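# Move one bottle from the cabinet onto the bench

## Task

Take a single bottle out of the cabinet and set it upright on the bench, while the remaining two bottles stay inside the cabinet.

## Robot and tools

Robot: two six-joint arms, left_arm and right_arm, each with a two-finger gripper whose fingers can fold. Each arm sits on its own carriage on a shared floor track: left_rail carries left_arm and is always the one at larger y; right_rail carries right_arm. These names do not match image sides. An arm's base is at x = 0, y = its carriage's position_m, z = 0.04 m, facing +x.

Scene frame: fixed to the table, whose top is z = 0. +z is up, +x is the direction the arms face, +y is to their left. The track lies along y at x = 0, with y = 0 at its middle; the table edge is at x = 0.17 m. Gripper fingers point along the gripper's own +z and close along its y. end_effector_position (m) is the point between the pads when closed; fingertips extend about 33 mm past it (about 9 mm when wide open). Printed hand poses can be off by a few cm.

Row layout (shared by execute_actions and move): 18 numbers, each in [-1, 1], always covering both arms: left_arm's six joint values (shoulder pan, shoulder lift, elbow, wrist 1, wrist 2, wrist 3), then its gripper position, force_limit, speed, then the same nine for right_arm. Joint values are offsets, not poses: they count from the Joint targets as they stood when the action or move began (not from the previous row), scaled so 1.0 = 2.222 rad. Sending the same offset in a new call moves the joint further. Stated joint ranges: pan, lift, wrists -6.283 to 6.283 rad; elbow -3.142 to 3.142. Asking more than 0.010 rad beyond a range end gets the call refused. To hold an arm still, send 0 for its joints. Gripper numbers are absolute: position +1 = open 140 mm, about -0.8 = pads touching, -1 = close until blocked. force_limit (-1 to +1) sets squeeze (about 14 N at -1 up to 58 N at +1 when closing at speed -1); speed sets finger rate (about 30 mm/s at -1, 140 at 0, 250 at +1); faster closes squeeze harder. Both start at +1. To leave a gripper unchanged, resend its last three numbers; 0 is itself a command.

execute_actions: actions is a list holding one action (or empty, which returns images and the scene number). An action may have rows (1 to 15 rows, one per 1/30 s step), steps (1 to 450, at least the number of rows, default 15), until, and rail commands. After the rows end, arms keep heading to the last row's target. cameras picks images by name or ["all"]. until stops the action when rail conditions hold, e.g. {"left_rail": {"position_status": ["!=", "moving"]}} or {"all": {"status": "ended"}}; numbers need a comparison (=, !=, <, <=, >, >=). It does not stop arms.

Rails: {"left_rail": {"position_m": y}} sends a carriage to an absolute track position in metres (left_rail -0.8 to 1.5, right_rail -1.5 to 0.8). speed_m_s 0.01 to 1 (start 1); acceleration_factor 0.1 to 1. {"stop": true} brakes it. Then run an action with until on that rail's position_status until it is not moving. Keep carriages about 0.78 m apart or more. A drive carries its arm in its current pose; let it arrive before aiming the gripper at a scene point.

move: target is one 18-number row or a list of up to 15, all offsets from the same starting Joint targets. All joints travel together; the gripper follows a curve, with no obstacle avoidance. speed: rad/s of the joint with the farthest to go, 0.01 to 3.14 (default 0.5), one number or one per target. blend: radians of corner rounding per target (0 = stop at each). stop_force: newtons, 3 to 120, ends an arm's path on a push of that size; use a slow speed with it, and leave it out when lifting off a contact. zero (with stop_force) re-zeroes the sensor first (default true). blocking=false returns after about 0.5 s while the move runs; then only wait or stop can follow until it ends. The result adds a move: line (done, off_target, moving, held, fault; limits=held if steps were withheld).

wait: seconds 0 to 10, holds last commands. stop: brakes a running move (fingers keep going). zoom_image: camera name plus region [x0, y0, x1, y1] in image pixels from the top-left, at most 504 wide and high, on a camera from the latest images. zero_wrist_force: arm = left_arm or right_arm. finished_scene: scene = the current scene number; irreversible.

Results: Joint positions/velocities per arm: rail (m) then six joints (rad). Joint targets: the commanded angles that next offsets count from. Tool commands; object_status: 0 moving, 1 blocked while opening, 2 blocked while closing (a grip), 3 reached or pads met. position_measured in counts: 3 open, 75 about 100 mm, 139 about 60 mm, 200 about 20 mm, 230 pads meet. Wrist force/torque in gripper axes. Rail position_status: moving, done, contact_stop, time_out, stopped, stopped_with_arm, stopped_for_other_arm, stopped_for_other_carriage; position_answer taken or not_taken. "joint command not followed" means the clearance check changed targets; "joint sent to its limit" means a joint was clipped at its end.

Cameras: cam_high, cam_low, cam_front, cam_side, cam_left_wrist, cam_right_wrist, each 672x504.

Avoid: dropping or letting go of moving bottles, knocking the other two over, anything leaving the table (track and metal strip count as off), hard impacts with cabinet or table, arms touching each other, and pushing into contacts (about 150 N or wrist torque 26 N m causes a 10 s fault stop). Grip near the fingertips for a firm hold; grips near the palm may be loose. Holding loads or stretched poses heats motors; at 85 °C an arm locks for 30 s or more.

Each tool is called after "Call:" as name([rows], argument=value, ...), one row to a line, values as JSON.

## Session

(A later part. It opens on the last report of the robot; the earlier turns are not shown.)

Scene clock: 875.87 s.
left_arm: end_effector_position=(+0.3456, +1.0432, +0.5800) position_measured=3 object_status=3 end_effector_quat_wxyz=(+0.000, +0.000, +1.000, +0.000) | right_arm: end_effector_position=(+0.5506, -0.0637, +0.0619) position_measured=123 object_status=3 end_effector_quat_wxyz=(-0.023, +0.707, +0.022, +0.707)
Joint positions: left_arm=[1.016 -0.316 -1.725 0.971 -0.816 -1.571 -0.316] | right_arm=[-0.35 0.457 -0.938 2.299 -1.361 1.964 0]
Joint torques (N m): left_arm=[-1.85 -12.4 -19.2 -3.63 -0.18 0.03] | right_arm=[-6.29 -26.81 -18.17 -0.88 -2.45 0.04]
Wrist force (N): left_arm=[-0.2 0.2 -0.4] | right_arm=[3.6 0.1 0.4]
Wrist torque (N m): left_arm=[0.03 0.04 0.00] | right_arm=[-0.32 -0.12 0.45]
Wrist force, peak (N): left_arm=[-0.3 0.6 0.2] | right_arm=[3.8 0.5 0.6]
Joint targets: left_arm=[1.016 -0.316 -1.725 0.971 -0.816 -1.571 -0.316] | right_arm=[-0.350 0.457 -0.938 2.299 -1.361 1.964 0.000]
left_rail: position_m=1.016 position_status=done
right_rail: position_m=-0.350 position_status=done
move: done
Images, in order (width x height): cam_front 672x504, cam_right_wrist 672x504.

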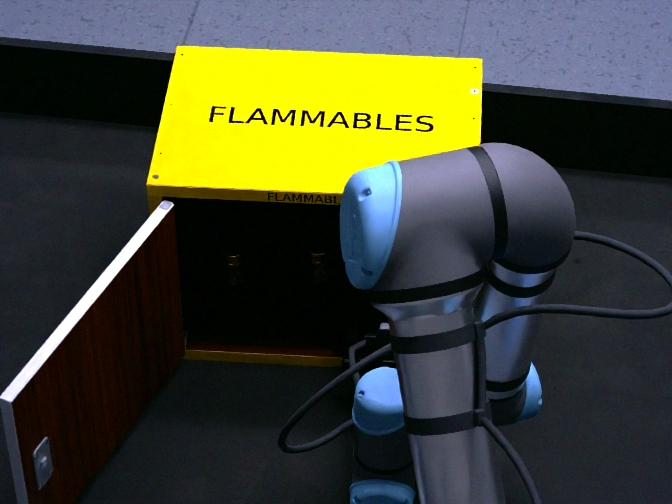

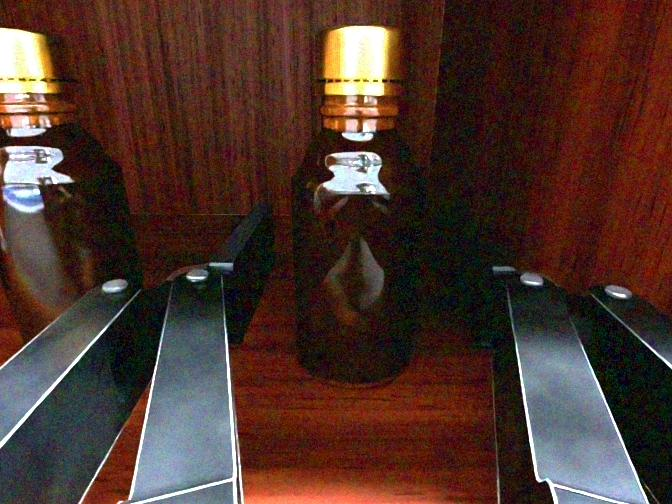

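Call:
move(target=[0,0,0,0,0,0,1,1,1,-0.0036,0.0017,-0.0067,0.0050,-0.0036,0,0.05,-1,0], speed=0.1, stop_force=6)

Call:
execute_actions([
  {"rows": [[0,0,0,0,0,0,1,1,1,0,0,0,0,0,0,-1,-0.6,-1]], "steps": 75},
], cameras=["cam_right_wrist"])

Scene clock: 898.80 s.
left_arm: end_effector_position=(+0.3456, +1.0432, +0.5800) position_measured=3 object_status=3 end_effector_quat_wxyz=(+0.000, +0.000, +1.000, +0.000) | right_arm: end_effector_position=(+0.5577, -0.0632, +0.0619) position_measured=123 object_status=3 end_effector_quat_wxyz=(-0.023, +0.707, +0.022, +0.707)
Joint positions: left_arm=[1.016 -0.316 -1.725 0.971 -0.816 -1.571 -0.316] | right_arm=[-0.35 0.449 -0.934 2.284 -1.35 1.956 0]
Joint torques (N m): left_arm=[-1.32 -13.02 -18.69 -3.63 -0.21 0.01] | right_arm=[-6.3 -27.17 -19.31 -0.59 -2.11 0.1]
Wrist force (N): left_arm=[-0.2 0.1 0.0] | right_arm=[3.6 0.0 0.3]
Wrist torque (N m): left_arm=[0.02 0.04 0.00] | right_arm=[-0.35 -0.13 0.46]
Wrist force, peak (N): left_arm=[-0.4 -0.5 0.3] | right_arm=[3.9 -0.1 0.2]
Joint targets: left_arm=[1.016 -0.316 -1.725 0.971 -0.816 -1.571 -0.316] | right_arm=[-0.350 0.449 -0.934 2.284 -1.350 1.956 0.000]
left_rail: position_m=1.016 position_status=done
right_rail: position_m=-0.350 position_status=done
move: done

Scene clock: 901.50 s.
left_arm: end_effector_position=(+0.3456, +1.0432, +0.5800) position_measured=3 object_status=3 end_effector_quat_wxyz=(+0.000, +0.000, +1.000, +0.000) | right_arm: end_effector_position=(+0.5577, -0.0632, +0.0619) position_measured=218 object_status=2 end_effector_quat_wxyz=(-0.023, +0.707, +0.022, +0.707)
Joint positions: left_arm=[1.016 -0.316 -1.725 0.971 -0.816 -1.571 -0.316] | right_arm=[-0.35 0.449 -0.934 2.284 -1.35 1.956 0]
Joint torques (N m): left_arm=[-0.73 -13.29 -19.38 -3.72 -0.02 0.11] | right_arm=[-5.08 -31.33 -3.96 -2.73 4.52 0.26]
Wrist force (N): left_arm=[0.0 0.3 -0.2] | right_arm=[0.7 -16.0 3.2]
Wrist torque (N m): left_arm=[0.04 0.00 0.00] | right_arm=[-0.84 -0.04 0.48]
Wrist force, peak (N): left_arm=[-0.1 0.6 -0.2] | right_arm=[0.4 -18.9 -1.0]
Joint targets: left_arm=[1.016 -0.316 -1.725 0.971 -0.816 -1.571 -0.316] | right_arm=[-0.350 0.449 -0.934 2.284 -1.350 1.956 0.000]
left_rail: position_m=1.016 position_status=done
right_rail: position_m=-0.350 position_status=done
Images, in order (width x height): cam_right_wrist 672x504.

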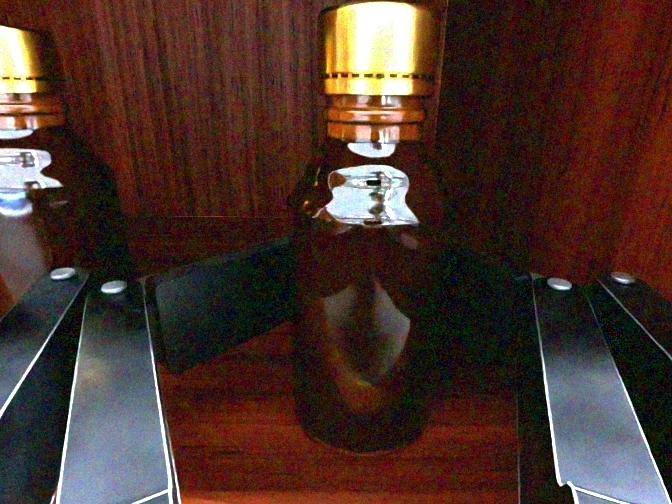

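Call:
execute_actions([
  {"rows": [[0,0,0,0,0,0,1,1,1,0,0,0,0,0,0,0.05,-0.6,-0.8]], "steps": 60},
], cameras=["cam_right_wrist"])

Scene clock: 922.53 s.
left_arm: end_effector_position=(+0.3456, +1.0432, +0.5800) position_measured=3 object_status=3 end_effector_quat_wxyz=(+0.000, +0.000, +1.000, +0.000) | right_arm: end_effector_position=(+0.5577, -0.0632, +0.0619) position_measured=123 object_status=3 end_effector_quat_wxyz=(-0.023, +0.707, +0.022, +0.707)
Joint positions: left_arm=[1.016 -0.316 -1.725 0.971 -0.816 -1.571 -0.316] | right_arm=[-0.35 0.449 -0.934 2.284 -1.35 1.956 0]
Joint torques (N m): left_arm=[-1.73 -14.29 -19 -3.53 -0.07 0.06] | right_arm=[6.74 -40.27 -2.28 -1.51 1.21 -0.02]
Wrist force (N): left_arm=[0.2 -0.1 0.1] | right_arm=[4.2 0.0 0.4]
Wrist torque (N m): left_arm=[-0.02 -0.04 0.00] | right_arm=[-0.34 -0.26 0.45]
Wrist force, peak (N): left_arm=[-0.2 0.6 -0.2] | right_arm=[0.4 -16.5 3.5]
Joint targets: left_arm=[1.016 -0.316 -1.725 0.971 -0.816 -1.571 -0.316] | right_arm=[-0.350 0.449 -0.934 2.284 -1.350 1.956 0.000]
left_rail: position_m=1.016 position_status=done
right_rail: position_m=-0.350 position_status=done
Images, in order (width x height): cam_right_wrist 672x504.

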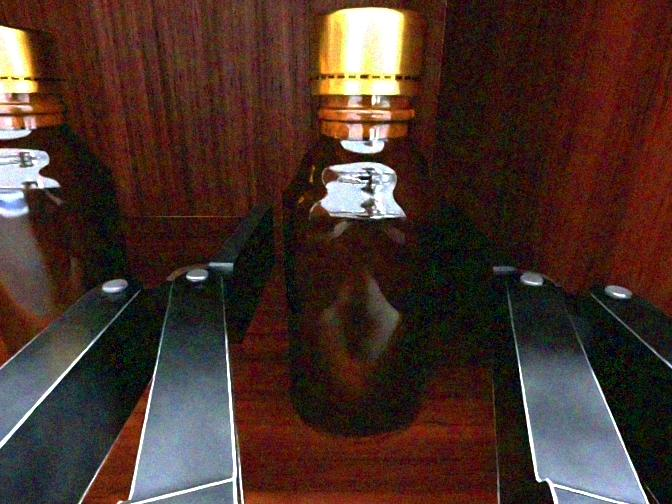

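Call:
move(target=[0,0,0,0,0,0,1,1,1,0.0241,-0.0088,0.0392,-0.0304,0.0241,0,0.05,-0.6,-0.8], speed=0.15, stop_force=8, cameras=["cam_right_wrist"])

Scene clock: 954.83 s.
left_arm: end_effector_position=(+0.3456, +1.0432, +0.5800) position_measured=3 object_status=3 end_effector_quat_wxyz=(+0.000, +0.000, +1.000, +0.000) | right_arm: end_effector_position=(+0.5144, -0.0662, +0.0618) position_measured=123 object_status=3 end_effector_quat_wxyz=(-0.023, +0.707, +0.022, +0.707)
Joint positions: left_arm=[1.016 -0.316 -1.725 0.971 -0.816 -1.571 -0.316] | right_arm=[-0.35 0.502 -0.954 2.371 -1.417 2.01 0]
Joint torques (N m): left_arm=[-0.42 -13.03 -19.43 -3.69 -0.16 -0.04] | right_arm=[7.95 -37.48 4.59 -3.23 2.06 0.03]
Wrist force (N): left_arm=[0.2 0.0 0.4] | right_arm=[4.3 0.1 0.2]
Wrist torque (N m): left_arm=[-0.02 -0.05 0.01] | right_arm=[-0.33 -0.29 0.46]
Wrist force, peak (N): left_arm=[-0.4 0.5 -0.1] | right_arm=[4.6 0.3 0.3]
Joint targets: left_arm=[1.016 -0.316 -1.725 0.971 -0.816 -1.571 -0.316] | right_arm=[-0.350 0.502 -0.954 2.371 -1.417 2.010 0.000]
left_rail: position_m=1.016 position_status=done
right_rail: position_m=-0.350 position_status=done
move: done
Images, in order (width x height): cam_right_wrist 672x504.

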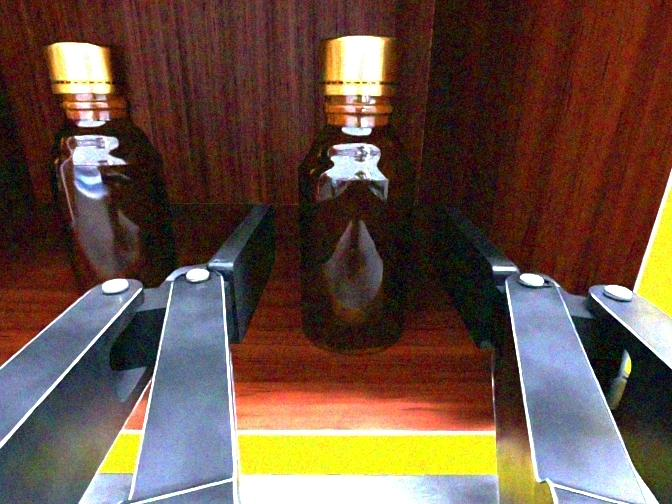

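Call:
move(target=[0,0,0,0,0,0,1,1,1,0.0022,-0.0008,0.0036,-0.0028,0.0022,0,0.05,-0.6,-0.8], speed=0.1)

Call:
execute_actions([
  {"rows": [[0,0,0,0,0,0,1,1,1,0,0,0,0,0,0,-1,-0.6,-1]], "steps": 75},
], cameras=["cam_right_wrist"])

Scene clock: 965.37 s.
left_arm: end_effector_position=(+0.3456, +1.0432, +0.5800) position_measured=3 object_status=3 end_effector_quat_wxyz=(+0.000, +0.000, +1.000, +0.000) | right_arm: end_effector_position=(+0.5106, -0.0666, +0.0619) position_measured=123 object_status=3 end_effector_quat_wxyz=(-0.023, +0.707, +0.022, +0.707)
Joint positions: left_arm=[1.016 -0.316 -1.725 0.971 -0.816 -1.571 -0.316] | right_arm=[-0.35 0.507 -0.956 2.379 -1.423 2.014 0]
Joint torques (N m): left_arm=[-1.67 -12.78 -18.98 -3.79 -0.05 0.13] | right_arm=[6.05 -37.59 3.45 -3.32 1.89 0.13]
Wrist force (N): left_arm=[0.0 0.0 -0.3] | right_arm=[4.2 0.2 0.6]
Wrist torque (N m): left_arm=[0.01 0.00 0.01] | right_arm=[-0.32 -0.27 0.46]
Wrist force, peak (N): left_arm=[-0.3 0.7 0.3] | right_arm=[4.4 0.0 0.4]
Joint targets: left_arm=[1.016 -0.316 -1.725 0.971 -0.816 -1.571 -0.316] | right_arm=[-0.350 0.507 -0.956 2.379 -1.423 2.014 0.000]
left_rail: position_m=1.016 position_status=done
right_rail: position_m=-0.350 position_status=done
move: done

Scene clock: 968.07 s.
left_arm: end_effector_position=(+0.3456, +1.0432, +0.5800) position_measured=3 object_status=3 end_effector_quat_wxyz=(+0.000, +0.000, +1.000, +0.000) | right_arm: end_effector_position=(+0.5104, -0.0666, +0.0619) position_measured=162 object_status=2 end_effector_quat_wxyz=(-0.023, +0.707, +0.022, +0.707)
Joint positions: left_arm=[1.016 -0.316 -1.725 0.971 -0.816 -1.571 -0.316] | right_arm=[-0.35 0.507 -0.956 2.379 -1.423 2.014 0]
Joint torques (N m): left_arm=[-1.65 -13.46 -19.17 -3.77 -0.27 0.05] | right_arm=[-0.5 -36.24 -0.5 -1.96 0.62 0.04]
Wrist force (N): left_arm=[0.2 0.3 -0.2] | right_arm=[4.2 -0.4 -0.3]
Wrist torque (N m): left_arm=[0.08 -0.04 0.00] | right_arm=[-0.35 -0.26 0.48]
Wrist force, peak (N): left_arm=[0.0 0.6 -0.1] | right_arm=[4.9 -0.7 -1.4]
Joint targets: left_arm=[1.016 -0.316 -1.725 0.971 -0.816 -1.571 -0.316] | right_arm=[-0.350 0.507 -0.956 2.379 -1.423 2.014 0.000]
left_rail: position_m=1.016 position_status=done
right_rail: position_m=-0.350 position_status=done
Images, in order (width x height): cam_right_wrist 672x504.

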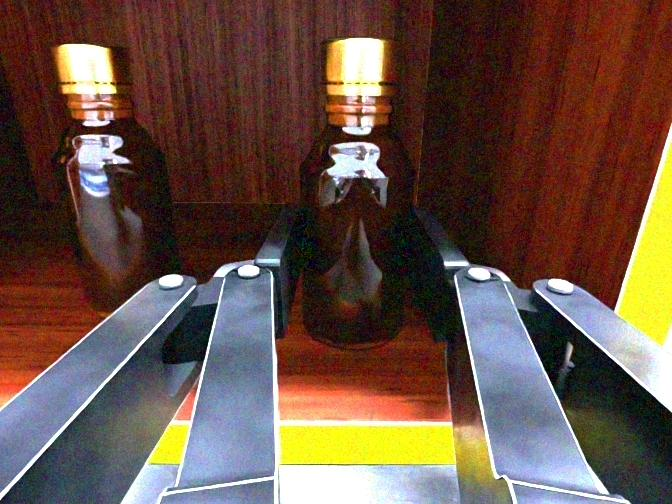

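Call:
execute_actions([
  {"rows": [[0,0,0,0,0,0,1,1,1,0,0,0,0,0,0,0.05,-0.6,-1]], "steps": 50},
])

Call:
move(target=[0,0,0,0,0,0,1,1,1,-0.0004,-0.0835,0.0023,0.0812,-0.0004,0,0.05,-0.6,-1], speed=0.2, stop_force=8, cameras=["cam_right_wrist"])

Scene clock: 1001.17 s.
left_arm: end_effector_position=(+0.3456, +1.0432, +0.5800) position_measured=3 object_status=3 end_effector_quat_wxyz=(+0.000, +0.000, +1.000, +0.000) | right_arm: end_effector_position=(+0.5104, -0.0666, +0.0619) position_measured=123 object_status=3 end_effector_quat_wxyz=(-0.023, +0.707, +0.022, +0.707)
Joint positions: left_arm=[1.016 -0.316 -1.725 0.971 -0.816 -1.571 -0.316] | right_arm=[-0.35 0.507 -0.956 2.379 -1.423 2.014 0]
Joint torques (N m): left_arm=[-2.14 -12.18 -18.48 -3.63 0.02 0.07] | right_arm=[-3.74 -30.41 -9.46 -1.8 -1.75 0.04]
Wrist force (N): left_arm=[0.0 0.0 -0.1] | right_arm=[4.1 0.1 0.4]
Wrist torque (N m): left_arm=[-0.01 0.01 0.00] | right_arm=[-0.34 -0.25 0.46]
Wrist force, peak (N): left_arm=[-0.6 0.3 -0.3] | right_arm=[4.2 0.0 1.6]
Joint targets: left_arm=[1.016 -0.316 -1.725 0.971 -0.816 -1.571 -0.316] | right_arm=[-0.350 0.507 -0.956 2.379 -1.423 2.014 0.000]
left_rail: position_m=1.016 position_status=done
right_rail: position_m=-0.350 position_status=done

Scene clock: 1003.30 s.
left_arm: end_effector_position=(+0.3456, +1.0432, +0.5800) position_measured=3 object_status=3 end_effector_quat_wxyz=(+0.000, +0.000, +1.000, +0.000) | right_arm: end_effector_position=(+0.5110, -0.0666, +0.1178) position_measured=123 object_status=3 end_effector_quat_wxyz=(-0.023, +0.707, +0.022, +0.707)
Joint positions: left_arm=[1.016 -0.316 -1.725 0.971 -0.816 -1.571 -0.316] | right_arm=[-0.35 0.506 -1.141 2.384 -1.243 2.014 0]
Joint torques (N m): left_arm=[-2.01 -12.95 -19.14 -3.71 -0.12 0.11] | right_arm=[-5.98 -34.57 0.35 -0.63 -2.45 0.21]
Wrist force (N): left_arm=[0.0 0.2 0.2] | right_arm=[4.1 0.2 1.0]
Wrist torque (N m): left_arm=[0.04 0.00 0.00] | right_arm=[-0.31 -0.24 0.45]
Wrist force, peak (N): left_arm=[-0.4 0.6 0.2] | right_arm=[4.6 0.3 0.9]
Joint targets: left_arm=[1.016 -0.316 -1.725 0.971 -0.816 -1.571 -0.316] | right_arm=[-0.350 0.506 -1.141 2.384 -1.243 2.014 0.000]
left_rail: position_m=1.016 position_status=done
right_rail: position_m=-0.350 position_status=done
move: done
Images, in order (width x height): cam_right_wrist 672x504.

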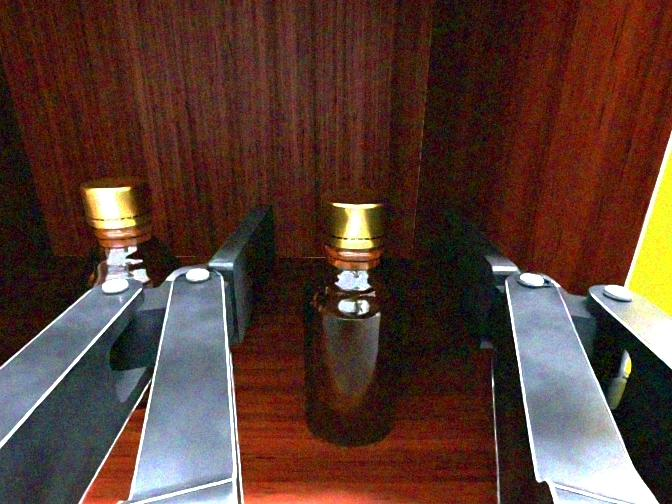

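Call:
move(target=[0,0,0,0,0,0,1,1,1,-0.0061,0.0034,-0.0083,0.0049,-0.0061,0,0.05,-0.6,-1], speed=0.1, stop_force=6)

Call:
execute_actions([
  {"rows": [[0,0,0,0,0,0,1,1,1,0,0,0,0,0,0,-1,-0.6,-1]], "steps": 90},
], cameras=["cam_right_wrist"])

Scene clock: 1032.33 s.
left_arm: end_effector_position=(+0.3456, +1.0432, +0.5800) position_measured=3 object_status=3 end_effector_quat_wxyz=(+0.000, +0.000, +1.000, +0.000) | right_arm: end_effector_position=(+0.5207, -0.0661, +0.1179) position_measured=123 object_status=3 end_effector_quat_wxyz=(-0.023, +0.707, +0.022, +0.707)
Joint positions: left_arm=[1.016 -0.316 -1.725 0.971 -0.816 -1.571 -0.316] | right_arm=[-0.35 0.493 -1.134 2.366 -1.232 2 0]
Joint torques (N m): left_arm=[-2.17 -12.01 -18.31 -3.89 -0.28 0.29] | right_arm=[-6.18 -21.51 -21.48 -0.9 -2.43 -0.03]
Wrist force (N): left_arm=[0.0 0.3 0.1] | right_arm=[4.0 0.2 0.6]
Wrist torque (N m): left_arm=[0.06 0.01 0.01] | right_arm=[-0.31 -0.24 0.45]
Wrist force, peak (N): left_arm=[0.0 0.7 -0.1] | right_arm=[4.4 0.3 1.0]
Joint targets: left_arm=[1.016 -0.316 -1.725 0.971 -0.816 -1.571 -0.316] | right_arm=[-0.350 0.493 -1.134 2.366 -1.232 2.000 0.000]
left_rail: position_m=1.016 position_status=done
right_rail: position_m=-0.350 position_status=done
move: done

Scene clock: 1035.53 s.
left_arm: end_effector_position=(+0.3456, +1.0432, +0.5800) position_measured=3 object_status=3 end_effector_quat_wxyz=(+0.000, +0.000, +1.000, +0.000) | right_arm: end_effector_position=(+0.5207, -0.0660, +0.1179) position_measured=187 object_status=2 end_effector_quat_wxyz=(-0.023, +0.707, +0.022, +0.707)
Joint positions: left_arm=[1.016 -0.316 -1.725 0.971 -0.816 -1.571 -0.316] | right_arm=[-0.35 0.493 -1.134 2.366 -1.232 2 0]
Joint torques (N m): left_arm=[-1.35 -13.2 -17.82 -4.04 -0.17 0.1] | right_arm=[-6.13 -22.1 -21.49 -0.96 0 0.02]
Wrist force (N): left_arm=[-0.2 0.2 0.1] | right_arm=[4.3 -0.1 0.3]
Wrist torque (N m): left_arm=[0.03 0.04 0.00] | right_arm=[-0.30 -0.27 0.46]
Wrist force, peak (N): left_arm=[-0.5 0.1 -0.4] | right_arm=[4.8 -0.1 -0.3]
Joint targets: left_arm=[1.016 -0.316 -1.725 0.971 -0.816 -1.571 -0.316] | right_arm=[-0.350 0.493 -1.134 2.366 -1.232 2.000 0.000]
left_rail: position_m=1.016 position_status=done
right_rail: position_m=-0.350 position_status=done
Images, in order (width x height): cam_right_wrist 672x504.

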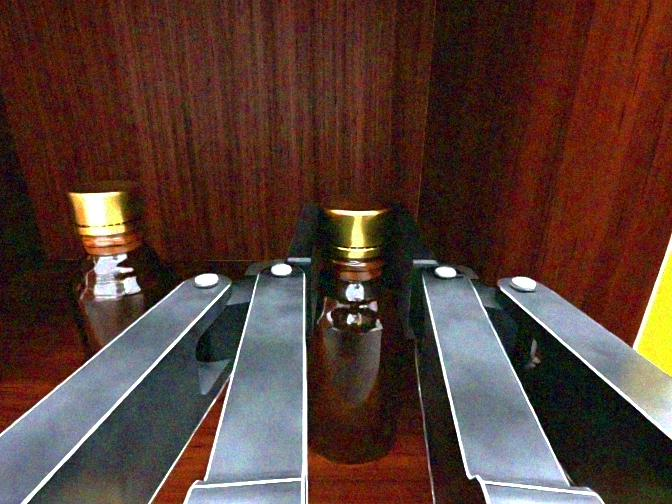

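Call:
move([
  [0,0,0,0,0,0,1,1,1,0,-0.0311,-0.0022,0.0333,0,0,-1,-0.6,-1],
  [0,0,0,0,0,0,1,1,1,0.0515,-0.0590,0.0527,0.0063,0.0515,0,-1,-0.6,-1],
  [0,0,0,0,0,0,1,1,1,0.1403,-0.0817,0.0968,-0.0151,0.1403,0,-1,-0.6,-1],
], speed=0.2, blend=[0.01,0.02,0], cameras=["cam_high","cam_front","cam_side","cam_right_wrist"])

Scene clock: 1069.87 s.
left_arm: end_effector_position=(+0.3456, +1.0432, +0.5800) position_measured=3 object_status=3 end_effector_quat_wxyz=(+0.000, +0.000, +1.000, +0.000) | right_arm: end_effector_position=(+0.3708, -0.0755, +0.1399) position_measured=187 object_status=2 end_effector_quat_wxyz=(-0.023, +0.707, +0.022, +0.707)
Joint positions: left_arm=[1.016 -0.316 -1.725 0.971 -0.816 -1.571 -0.316] | right_arm=[-0.35 0.804 -1.315 2.581 -1.266 2.311 0]
Joint torques (N m): left_arm=[-1.06 -13.08 -17.81 -4.18 0 0.01] | right_arm=[7.13 -28 0.4 -3.64 1.87 -0.22]
Wrist force (N): left_arm=[0.3 0.3 0.2] | right_arm=[1.2 0.4 1.1]
Wrist torque (N m): left_arm=[0.05 -0.05 0.00] | right_arm=[-0.23 -0.24 0.43]
Wrist force, peak (N): left_arm=[-0.7 0.3 -0.1] | right_arm=[4.8 -0.2 0.0]
Joint targets: left_arm=[1.016 -0.316 -1.725 0.971 -0.816 -1.571 -0.316] | right_arm=[-0.350 0.805 -1.315 2.581 -1.266 2.312 0.000]
left_rail: position_m=1.016 position_status=done
right_rail: position_m=-0.350 position_status=done
move: done
Images, in order (width x height): cam_high 672x504, cam_front 672x504, cam_side 672x504, cam_right_wrist 672x504.

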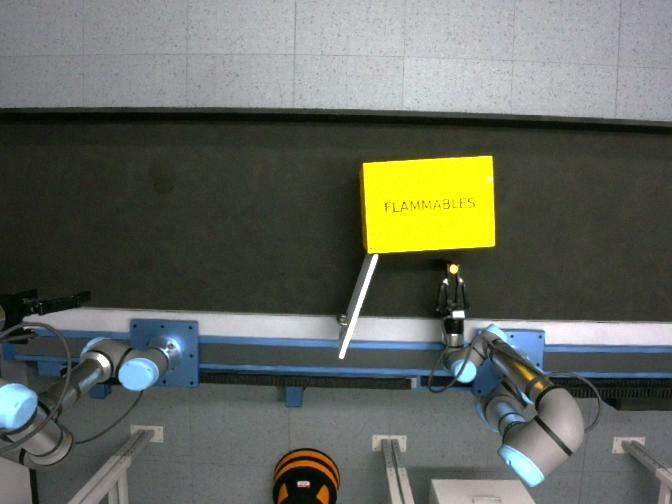

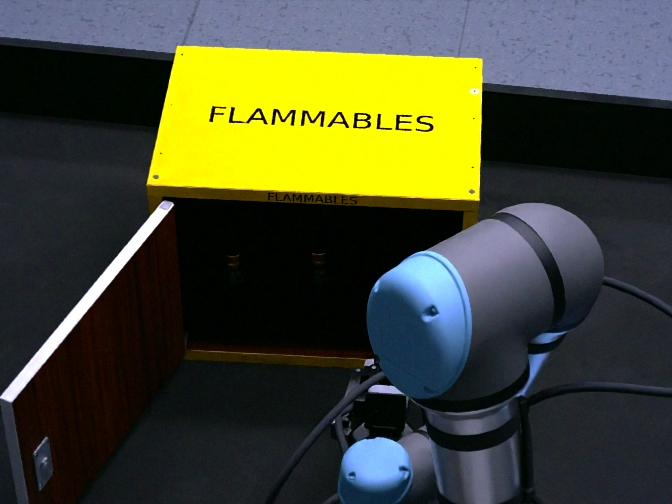

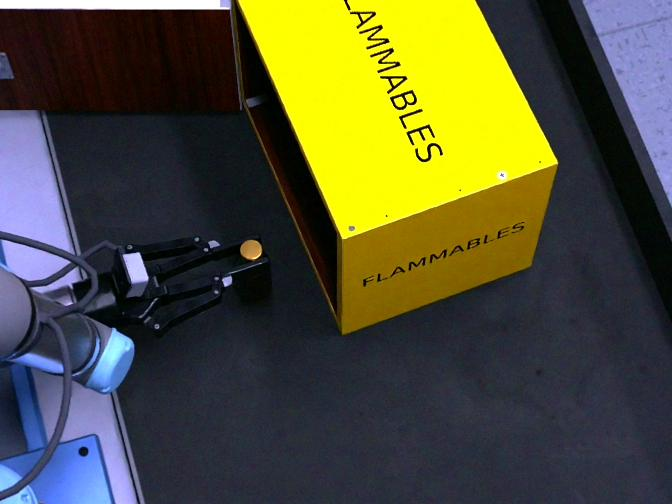

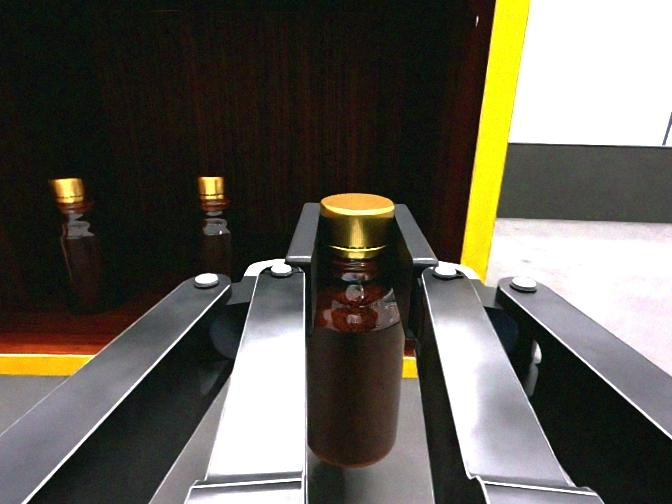

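Call:
move(target=[0,0,0,0,0,0,1,1,1,0,0.0903,0.0033,-0.0937,0,0,-1,-0.6,-1], speed=0.06, stop_force=4, cameras=["cam_side","cam_right_wrist"])

Scene clock: 1083.37 s.
left_arm: end_effector_position=(+0.3456, +1.0432, +0.5800) position_measured=3 object_status=3 end_effector_quat_wxyz=(+0.000, +0.000, +1.000, +0.000) | right_arm: end_effector_position=(+0.3710, -0.0751, +0.0993) position_measured=187 object_status=2 end_effector_quat_wxyz=(-0.023, +0.707, +0.022, +0.707)
Joint positions: left_arm=[1.016 -0.316 -1.725 0.971 -0.816 -1.571 -0.316] | right_arm=[-0.35 0.805 -1.138 2.587 -1.45 2.312 0]
Joint torques (N m): left_arm=[-1.35 -13.26 -16.84 -4.03 -0.03 0.07] | right_arm=[3.79 -30.44 -5.17 -1.04 -2.35 0.12]
Wrist force (N): left_arm=[0.0 -0.1 0.3] | right_arm=[1.6 0.6 0.6]
Wrist torque (N m): left_arm=[-0.01 0.00 0.01] | right_arm=[-0.21 -0.35 0.45]
Wrist force, peak (N): left_arm=[-0.3 0.9 -0.1] | right_arm=[14.6 2.8 1.6]
Joint targets: left_arm=[1.016 -0.316 -1.725 0.971 -0.816 -1.571 -0.316] | right_arm=[-0.350 0.805 -1.138 2.587 -1.450 2.312 0.000]
left_rail: position_m=1.016 position_status=done
right_rail: position_m=-0.350 position_status=done
move: contact (right_arm); right_arm: the wrist 1 is farthest, 0.024 rad from its target
Images, in order (width x height): cam_side 672x504, cam_right_wrist 672x504.

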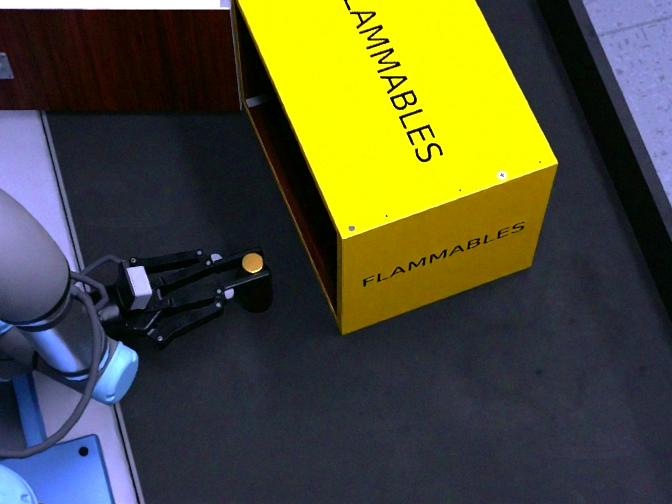

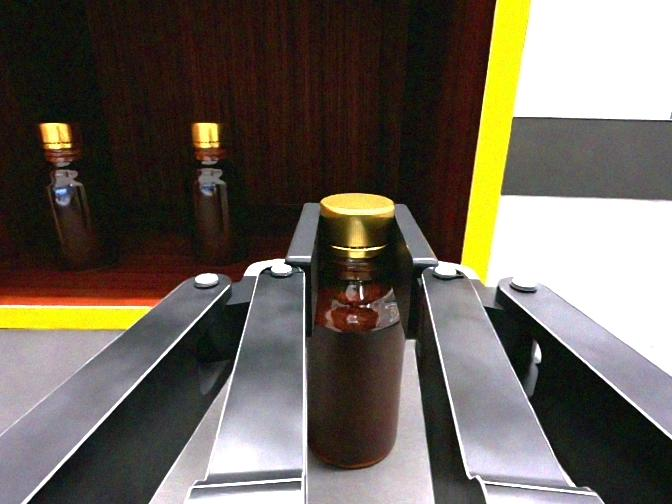

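Call:
execute_actions([
  {"rows": [[0,0,0,0,0,0,1,1,1,0,0,0,0,0,0,0.05,-0.6,-1]], "steps": 60},
], cameras=["cam_side","cam_right_wrist"])

Scene clock: 1093.50 s.
left_arm: end_effector_position=(+0.3456, +1.0432, +0.5800) position_measured=3 object_status=3 end_effector_quat_wxyz=(+0.000, +0.000, +1.000, +0.000) | right_arm: end_effector_position=(+0.3710, -0.0751, +0.0993) position_measured=123 object_status=3 end_effector_quat_wxyz=(-0.023, +0.707, +0.022, +0.707)
Joint positions: left_arm=[1.016 -0.316 -1.725 0.971 -0.816 -1.571 -0.316] | right_arm=[-0.35 0.805 -1.138 2.587 -1.45 2.312 0]
Joint torques (N m): left_arm=[-1.37 -12.16 -17.94 -4 0 0.18] | right_arm=[4.98 -18.43 -7.61 -0.96 -2.25 -0.03]
Wrist force (N): left_arm=[-0.1 0.3 0.3] | right_arm=[4.1 0.5 0.5]
Wrist torque (N m): left_arm=[0.05 0.03 0.00] | right_arm=[-0.23 -0.26 0.46]
Wrist force, peak (N): left_arm=[-0.4 0.6 -0.1] | right_arm=[4.5 0.5 0.4]
Joint targets: left_arm=[1.016 -0.316 -1.725 0.971 -0.816 -1.571 -0.316] | right_arm=[-0.350 0.805 -1.138 2.587 -1.450 2.312 0.000]
left_rail: position_m=1.016 position_status=done
right_rail: position_m=-0.350 position_status=done
Images, in order (width x height): cam_side 672x504, cam_right_wrist 672x504.

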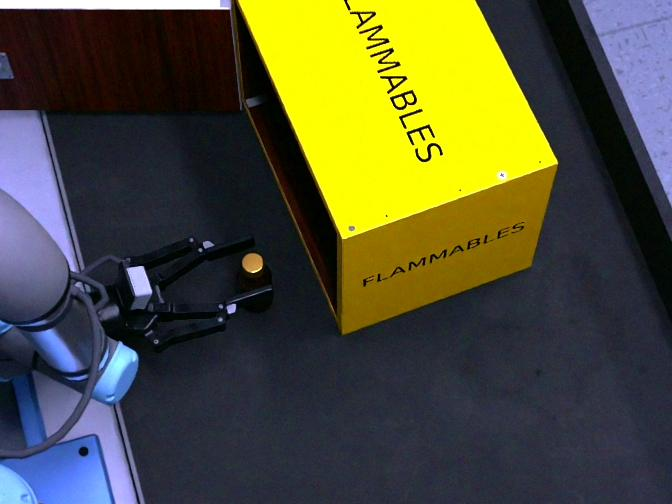

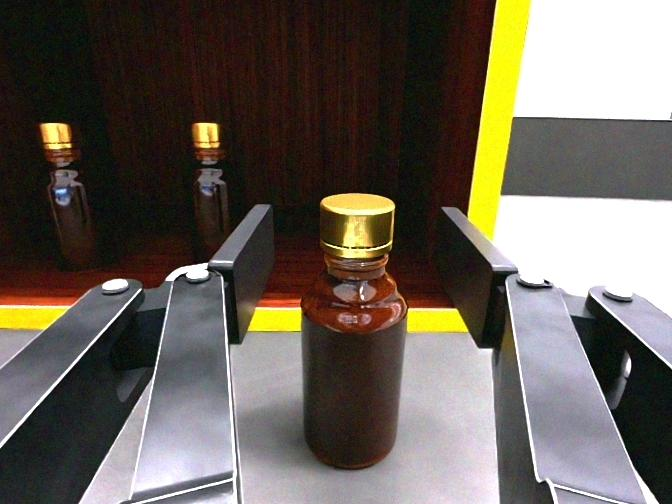

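Call:
move(target=[0,0,0,0,0,0,1,1,1,0,-0.2143,-0.0325,0.2472,0,0,0.05,-0.6,-1], speed=0.4, cameras=["cam_high","cam_side","cam_right_wrist"])

Scene clock: 1112.67 s.
left_arm: end_effector_position=(+0.3456, +1.0432, +0.5800) position_measured=3 object_status=3 end_effector_quat_wxyz=(+0.000, +0.000, +1.000, +0.000) | right_arm: end_effector_position=(+0.3705, -0.0757, +0.2196) position_measured=123 object_status=3 end_effector_quat_wxyz=(-0.022, +0.707, +0.023, +0.707)
Joint positions: left_arm=[1.016 -0.316 -1.725 0.971 -0.816 -1.571 -0.316] | right_arm=[-0.35 0.805 -1.614 2.515 -0.901 2.312 0]
Joint torques (N m): left_arm=[-0.46 -12.89 -17.41 -4.25 -0.08 0.03] | right_arm=[4.94 -20.49 -28.05 -0.35 -2.15 -0.21]
Wrist force (N): left_arm=[-0.2 0.1 0.3] | right_arm=[4.2 0.6 0.5]
Wrist torque (N m): left_arm=[0.02 0.05 0.01] | right_arm=[-0.21 -0.29 0.42]
Wrist force, peak (N): left_arm=[-0.1 0.7 0.6] | right_arm=[5.0 0.9 0.6]
Joint targets: left_arm=[1.016 -0.316 -1.725 0.971 -0.816 -1.571 -0.316] | right_arm=[-0.350 0.805 -1.614 2.515 -0.901 2.312 0.000]
left_rail: position_m=1.016 position_status=done
right_rail: position_m=-0.350 position_status=done
move: done
Images, in order (width x height): cam_high 672x504, cam_side 672x504, cam_right_wrist 672x504.

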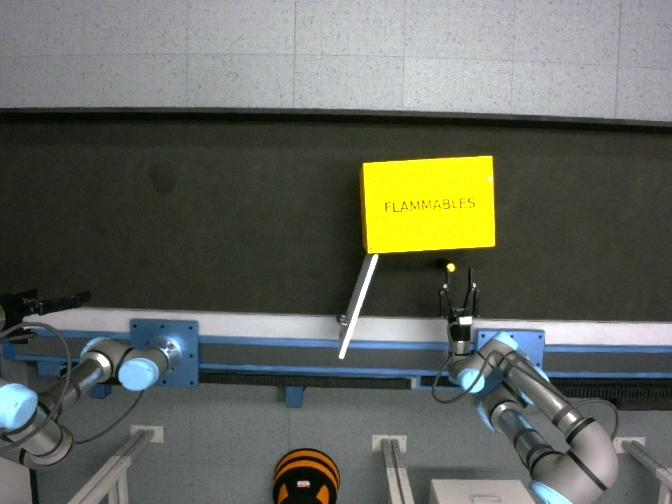

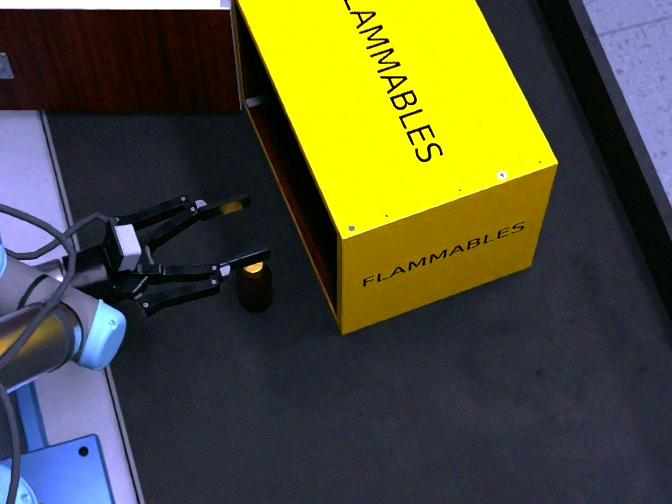

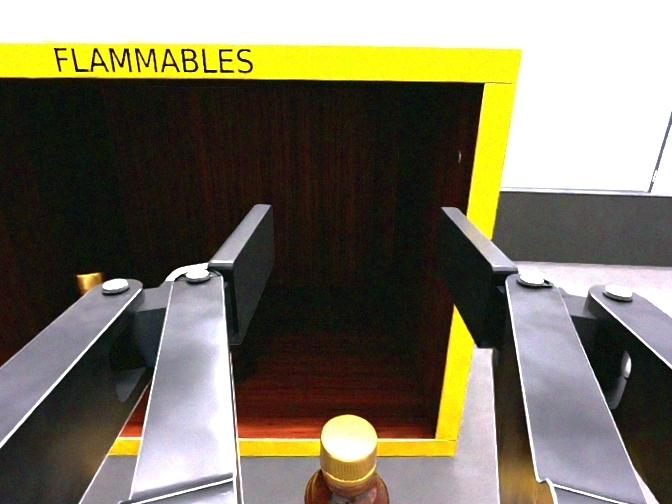

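Call:
move(target=[0,0,0,0,0,0,1,1,1,0,0.2143,0.0325,-0.2472,0,0,0.05,-0.6,-1], speed=0.3, stop_force=8)

Call:
execute_actions([
  {"rows": [[0,0,0,0,0,0,1,1,1,0,0,0,0,0,0,-1,-0.6,-1]], "steps": 90},
], cameras=["cam_right_wrist"])

Scene clock: 1218.40 s.
left_arm: end_effector_position=(+0.3456, +1.0432, +0.5800) position_measured=3 object_status=3 end_effector_quat_wxyz=(+0.000, +0.000, +1.000, +0.000) | right_arm: end_effector_position=(+0.3710, -0.0751, +0.0993) position_measured=123 object_status=3 end_effector_quat_wxyz=(-0.023, +0.707, +0.022, +0.707)
Joint positions: left_arm=[1.016 -0.316 -1.725 0.971 -0.816 -1.571 -0.316] | right_arm=[-0.35 0.805 -1.138 2.587 -1.45 2.312 0]
Joint torques (N m): left_arm=[-1.38 -12.95 -16.69 -4.12 -0.17 0.24] | right_arm=[4.34 -15.88 5.71 -3.1 -2.08 -0.11]
Wrist force (N): left_arm=[0.0 0.2 0.3] | right_arm=[4.2 0.7 0.6]
Wrist torque (N m): left_arm=[0.03 0.00 0.00] | right_arm=[-0.20 -0.28 0.45]
Wrist force, peak (N): left_arm=[-0.4 0.7 0.2] | right_arm=[5.2 1.0 0.5]
Joint targets: left_arm=[1.016 -0.316 -1.725 0.971 -0.816 -1.571 -0.316] | right_arm=[-0.350 0.805 -1.138 2.587 -1.450 2.312 0.000]
left_rail: position_m=1.016 position_status=done
right_rail: position_m=-0.350 position_status=done
move: done

Scene clock: 1221.60 s.
left_arm: end_effector_position=(+0.3456, +1.0432, +0.5800) position_measured=3 object_status=3 end_effector_quat_wxyz=(+0.000, +0.000, +1.000, +0.000) | right_arm: end_effector_position=(+0.3710, -0.0751, +0.0993) position_measured=187 object_status=2 end_effector_quat_wxyz=(-0.023, +0.707, +0.022, +0.707)
Joint positions: left_arm=[1.016 -0.316 -1.725 0.971 -0.816 -1.571 -0.316] | right_arm=[-0.35 0.805 -1.138 2.587 -1.45 2.312 0]
Joint torques (N m): left_arm=[-1.78 -12.47 -16.11 -4.32 -0.16 0.08] | right_arm=[4.39 -17.9 2.89 -2.16 -2.03 -0.12]
Wrist force (N): left_arm=[-0.3 0.1 0.2] | right_arm=[4.4 1.3 0.3]
Wrist torque (N m): left_arm=[0.00 0.06 0.01] | right_arm=[-0.20 -0.29 0.46]
Wrist force, peak (N): left_arm=[-0.7 0.4 0.1] | right_arm=[4.7 1.3 0.2]
Joint targets: left_arm=[1.016 -0.316 -1.725 0.971 -0.816 -1.571 -0.316] | right_arm=[-0.350 0.805 -1.138 2.587 -1.450 2.312 0.000]
left_rail: position_m=1.016 position_status=done
right_rail: position_m=-0.350 position_status=done
Images, in order (width x height): cam_right_wrist 672x504.

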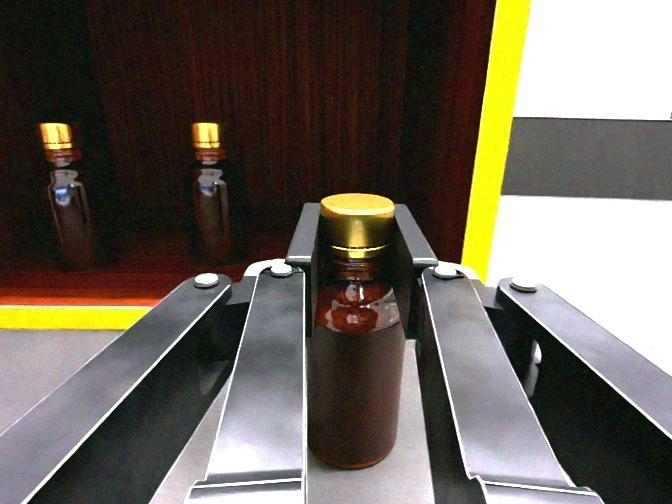

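Call:
move(target=[0,0,0,0,0,0,1,1,1,0,-0.0798,-0.0027,0.0830,0,0,-1,-0.6,-1], speed=0.25)

Call:
execute_actions([
  {"right_rail": {"position_m": -0.60, "acceleration_factor": 0.4}, "steps": 300, "until": {"right_rail": {"position_status": ["!=", "moving"]}}},
], cameras=["cam_side","cam_right_wrist"])

Call:
execute_actions([
  {"left_rail": {"position_m": 0.60}, "steps": 300, "until": {"left_rail": {"position_status": ["!=", "moving"]}}},
])

Scene clock: 1232.03 s.
left_arm: end_effector_position=(+0.3456, +1.0432, +0.5800) position_measured=3 object_status=3 end_effector_quat_wxyz=(+0.000, +0.000, +1.000, +0.000) | right_arm: end_effector_position=(+0.3705, -0.0757, +0.1395) position_measured=187 object_status=2 end_effector_quat_wxyz=(-0.022, +0.707, +0.023, +0.706)
Joint positions: left_arm=[1.016 -0.316 -1.725 0.971 -0.816 -1.571 -0.316] | right_arm=[-0.35 0.805 -1.315 2.581 -1.266 2.312 0]
Joint torques (N m): left_arm=[-1.07 -12.78 -15.86 -4.15 0 0.1] | right_arm=[4.59 -28 -21.92 -0.92 -2.06 -0.04]
Wrist force (N): left_arm=[-0.2 0.1 0.1] | right_arm=[1.5 1.0 0.9]
Wrist torque (N m): left_arm=[0.01 0.04 0.00] | right_arm=[-0.10 -0.31 0.43]
Wrist force, peak (N): left_arm=[-0.4 0.6 0.3] | right_arm=[4.7 1.4 0.0]
Joint targets: left_arm=[1.016 -0.316 -1.725 0.971 -0.816 -1.571 -0.316] | right_arm=[-0.350 0.805 -1.315 2.581 -1.265 2.312 0.000]
left_rail: position_m=1.016 position_status=done
right_rail: position_m=-0.350 position_status=done
move: done

Scene clock: 1234.20 s.
left_arm: end_effector_position=(+0.3456, +1.0432, +0.5800) position_measured=3 object_status=3 end_effector_quat_wxyz=(+0.000, +0.000, +1.000, +0.000) | right_arm: end_effector_position=(+0.3705, -0.3257, +0.1396) position_measured=187 object_status=2 end_effector_quat_wxyz=(-0.022, +0.707, +0.023, +0.707)
Joint positions: left_arm=[1.016 -0.316 -1.725 0.971 -0.816 -1.571 -0.316] | right_arm=[-0.6 0.805 -1.315 2.581 -1.265 2.312 0]
Joint torques (N m): left_arm=[-0.26 -12.12 -16.92 -4.18 -0.11 0.1] | right_arm=[3.34 -23.7 -7.63 -2.17 -2.05 -0.26]
Wrist force (N): left_arm=[-0.2 0.4 -0.3] | right_arm=[2.0 0.6 0.8]
Wrist torque (N m): left_arm=[0.08 0.05 0.00] | right_arm=[-0.17 -0.40 0.43]
Wrist force, peak (N): left_arm=[-0.3 0.6 -0.4] | right_arm=[1.9 1.2 0.9]
Joint targets: left_arm=[1.016 -0.316 -1.725 0.971 -0.816 -1.571 -0.316] | right_arm=[-0.600 0.805 -1.315 2.581 -1.265 2.312 0.000]
Tool commands: left_gripper/position=+1.0 left_gripper/force_limit=+1.0 left_gripper/speed=+1.0 right_gripper/position=-1.0 right_gripper/force_limit=-0.6 right_gripper/speed=-1.0
left_rail: position_m=1.016 position_status=done
right_rail: position_m=-0.600 position_status=done
Images, in order (width x height): cam_side 672x504, cam_right_wrist 672x504.

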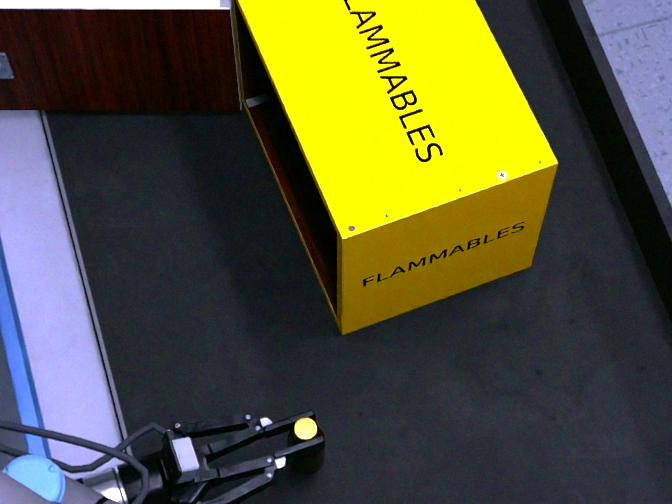

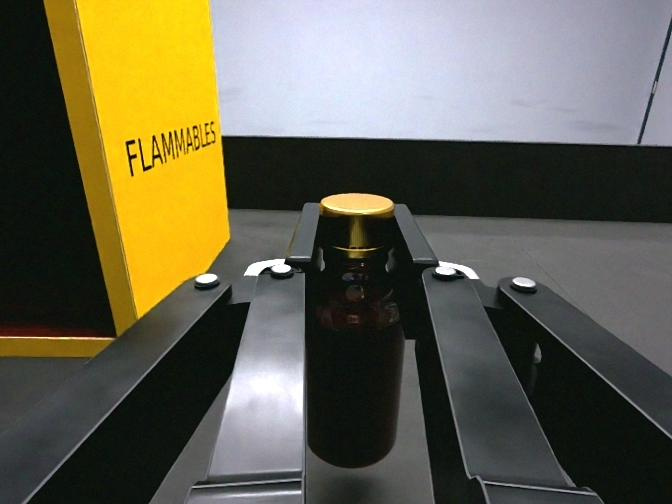

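Scene clock: 1236.03 s.
left_arm: end_effector_position=(+0.3456, +0.6273, +0.5800) position_measured=3 object_status=3 end_effector_quat_wxyz=(+0.000, +0.000, +1.000, +0.000) | right_arm: end_effector_position=(+0.3705, -0.3257, +0.1396) position_measured=187 object_status=2 end_effector_quat_wxyz=(-0.022, +0.707, +0.023, +0.706)
Joint positions: left_arm=[0.6 -0.316 -1.725 0.971 -0.816 -1.571 -0.316] | right_arm=[-0.6 0.805 -1.315 2.581 -1.265 2.312 0]
Joint torques (N m): left_arm=[-2 -13.13 -16.81 -4.49 0.03 0.1] | right_arm=[3.74 -17.61 -3.72 -2.98 -1.86 0.1]
Wrist force (N): left_arm=[-0.2 0.4 0.2] | right_arm=[1.8 0.6 0.9]
Wrist torque (N m): left_arm=[0.08 0.05 0.01] | right_arm=[-0.18 -0.36 0.43]
Wrist force, peak (N): left_arm=[-0.6 1.6 0.2] | right_arm=[1.9 1.0 0.7]
Joint targets: left_arm=[0.600 -0.316 -1.725 0.971 -0.816 -1.571 -0.316] | right_arm=[-0.600 0.805 -1.315 2.581 -1.265 2.312 0.000]
Tool commands: left_gripper/position=+1.0 left_gripper/force_limit=+1.0 left_gripper/speed=+1.0 right_gripper/position=-1.0 right_gripper/force_limit=-0.6 right_gripper/speed=-1.0
left_rail: position_m=0.600 position_status=done
right_rail: position_m=-0.600 position_status=done

Call:
move(target=[0,0,0,0,0,0,1,1,1,0,0.0808,0.0027,-0.0840,0,0,-1,-0.6,-1], speed=0.08, stop_force=4, cameras=["cam_right_wrist"])

Call:
execute_actions([
  {"rows": [[0,0,0,0,0,0,1,1,1,0,0,0,0,0,0,0.05,-0.6,-1]], "steps": 60},
], cameras=["cam_side","cam_right_wrist"])

Scene clock: 1249.13 s.
left_arm: end_effector_position=(+0.3456, +0.6272, +0.5800) position_measured=3 object_status=3 end_effector_quat_wxyz=(+0.000, +0.000, +1.000, +0.000) | right_arm: end_effector_position=(+0.3710, -0.3251, +0.0992) position_measured=187 object_status=2 end_effector_quat_wxyz=(-0.023, +0.707, +0.022, +0.707)
Joint positions: left_arm=[0.6 -0.316 -1.725 0.971 -0.816 -1.571 -0.316] | right_arm=[-0.6 0.805 -1.138 2.587 -1.45 2.312 0]
Joint torques (N m): left_arm=[-1.19 -12.47 -16.5 -4.23 0 0.24] | right_arm=[4.21 -29.26 1.53 -0.25 -1.81 0.02]
Wrist force (N): left_arm=[-0.1 0.5 0.0] | right_arm=[5.1 1.4 0.1]
Wrist torque (N m): left_arm=[0.09 0.03 0.00] | right_arm=[-0.22 -0.29 0.44]
Wrist force, peak (N): left_arm=[-0.7 0.5 -0.2] | right_arm=[10.4 2.5 -0.3]
Joint targets: left_arm=[0.600 -0.316 -1.725 0.971 -0.816 -1.571 -0.316] | right_arm=[-0.600 0.805 -1.138 2.587 -1.450 2.312 0.000]
left_rail: position_m=0.600 position_status=done
right_rail: position_m=-0.600 position_status=done
move: contact (right_arm)
Images, in order (width x height): cam_right_wrist 672x504.

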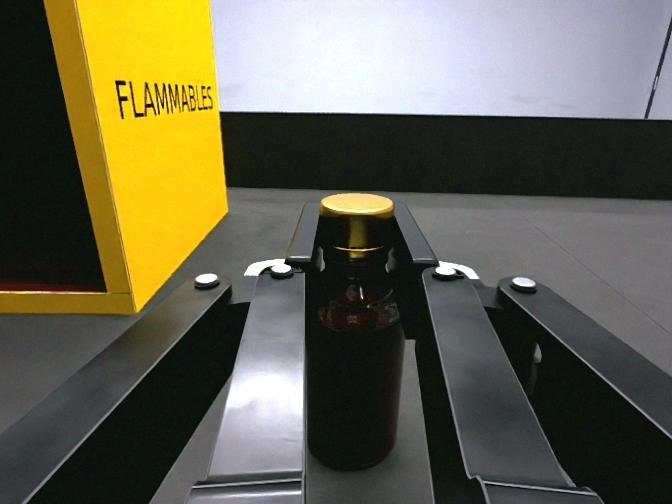

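Scene clock: 1251.33 s.
left_arm: end_effector_position=(+0.3456, +0.6272, +0.5800) position_measured=3 object_status=3 end_effector_quat_wxyz=(+0.000, +0.000, +1.000, +0.000) | right_arm: end_effector_position=(+0.3710, -0.3251, +0.0993) position_measured=123 object_status=3 end_effector_quat_wxyz=(-0.023, +0.707, +0.022, +0.707)
Joint positions: left_arm=[0.6 -0.316 -1.725 0.971 -0.816 -1.571 -0.316] | right_arm=[-0.6 0.805 -1.138 2.587 -1.45 2.312 0]
Joint torques (N m): left_arm=[-0.62 -11.79 -15.32 -4.22 0.07 0.38] | right_arm=[3.96 -30.06 -6.85 -1.84 -2.03 -0.02]
Wrist force (N): left_arm=[-0.2 0.2 0.3] | right_arm=[4.4 0.5 0.4]
Wrist torque (N m): left_arm=[0.04 0.03 0.00] | right_arm=[-0.24 -0.32 0.45]
Wrist force, peak (N): left_arm=[-0.4 0.3 0.5] | right_arm=[5.1 1.4 0.2]
Joint targets: left_arm=[0.600 -0.316 -1.725 0.971 -0.816 -1.571 -0.316] | right_arm=[-0.600 0.805 -1.138 2.587 -1.450 2.312 0.000]
left_rail: position_m=0.600 position_status=done
right_rail: position_m=-0.600 position_status=done
Images, in order (width x height): cam_side 672x504, cam_right_wrist 672x504.

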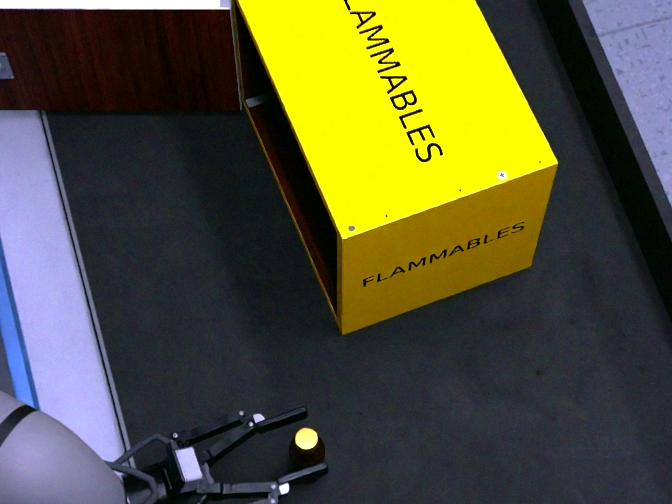

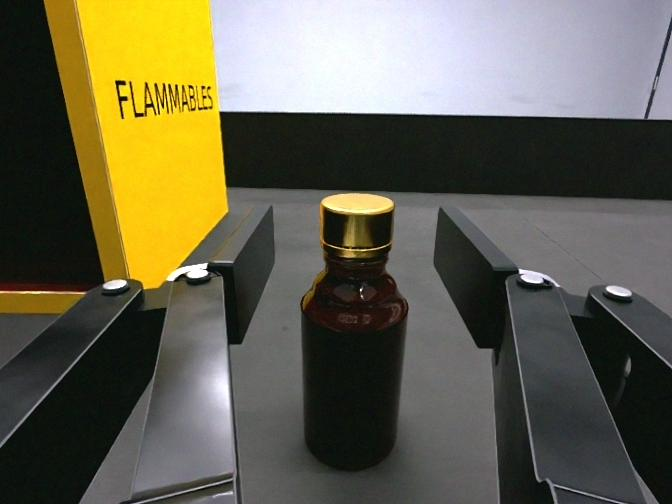

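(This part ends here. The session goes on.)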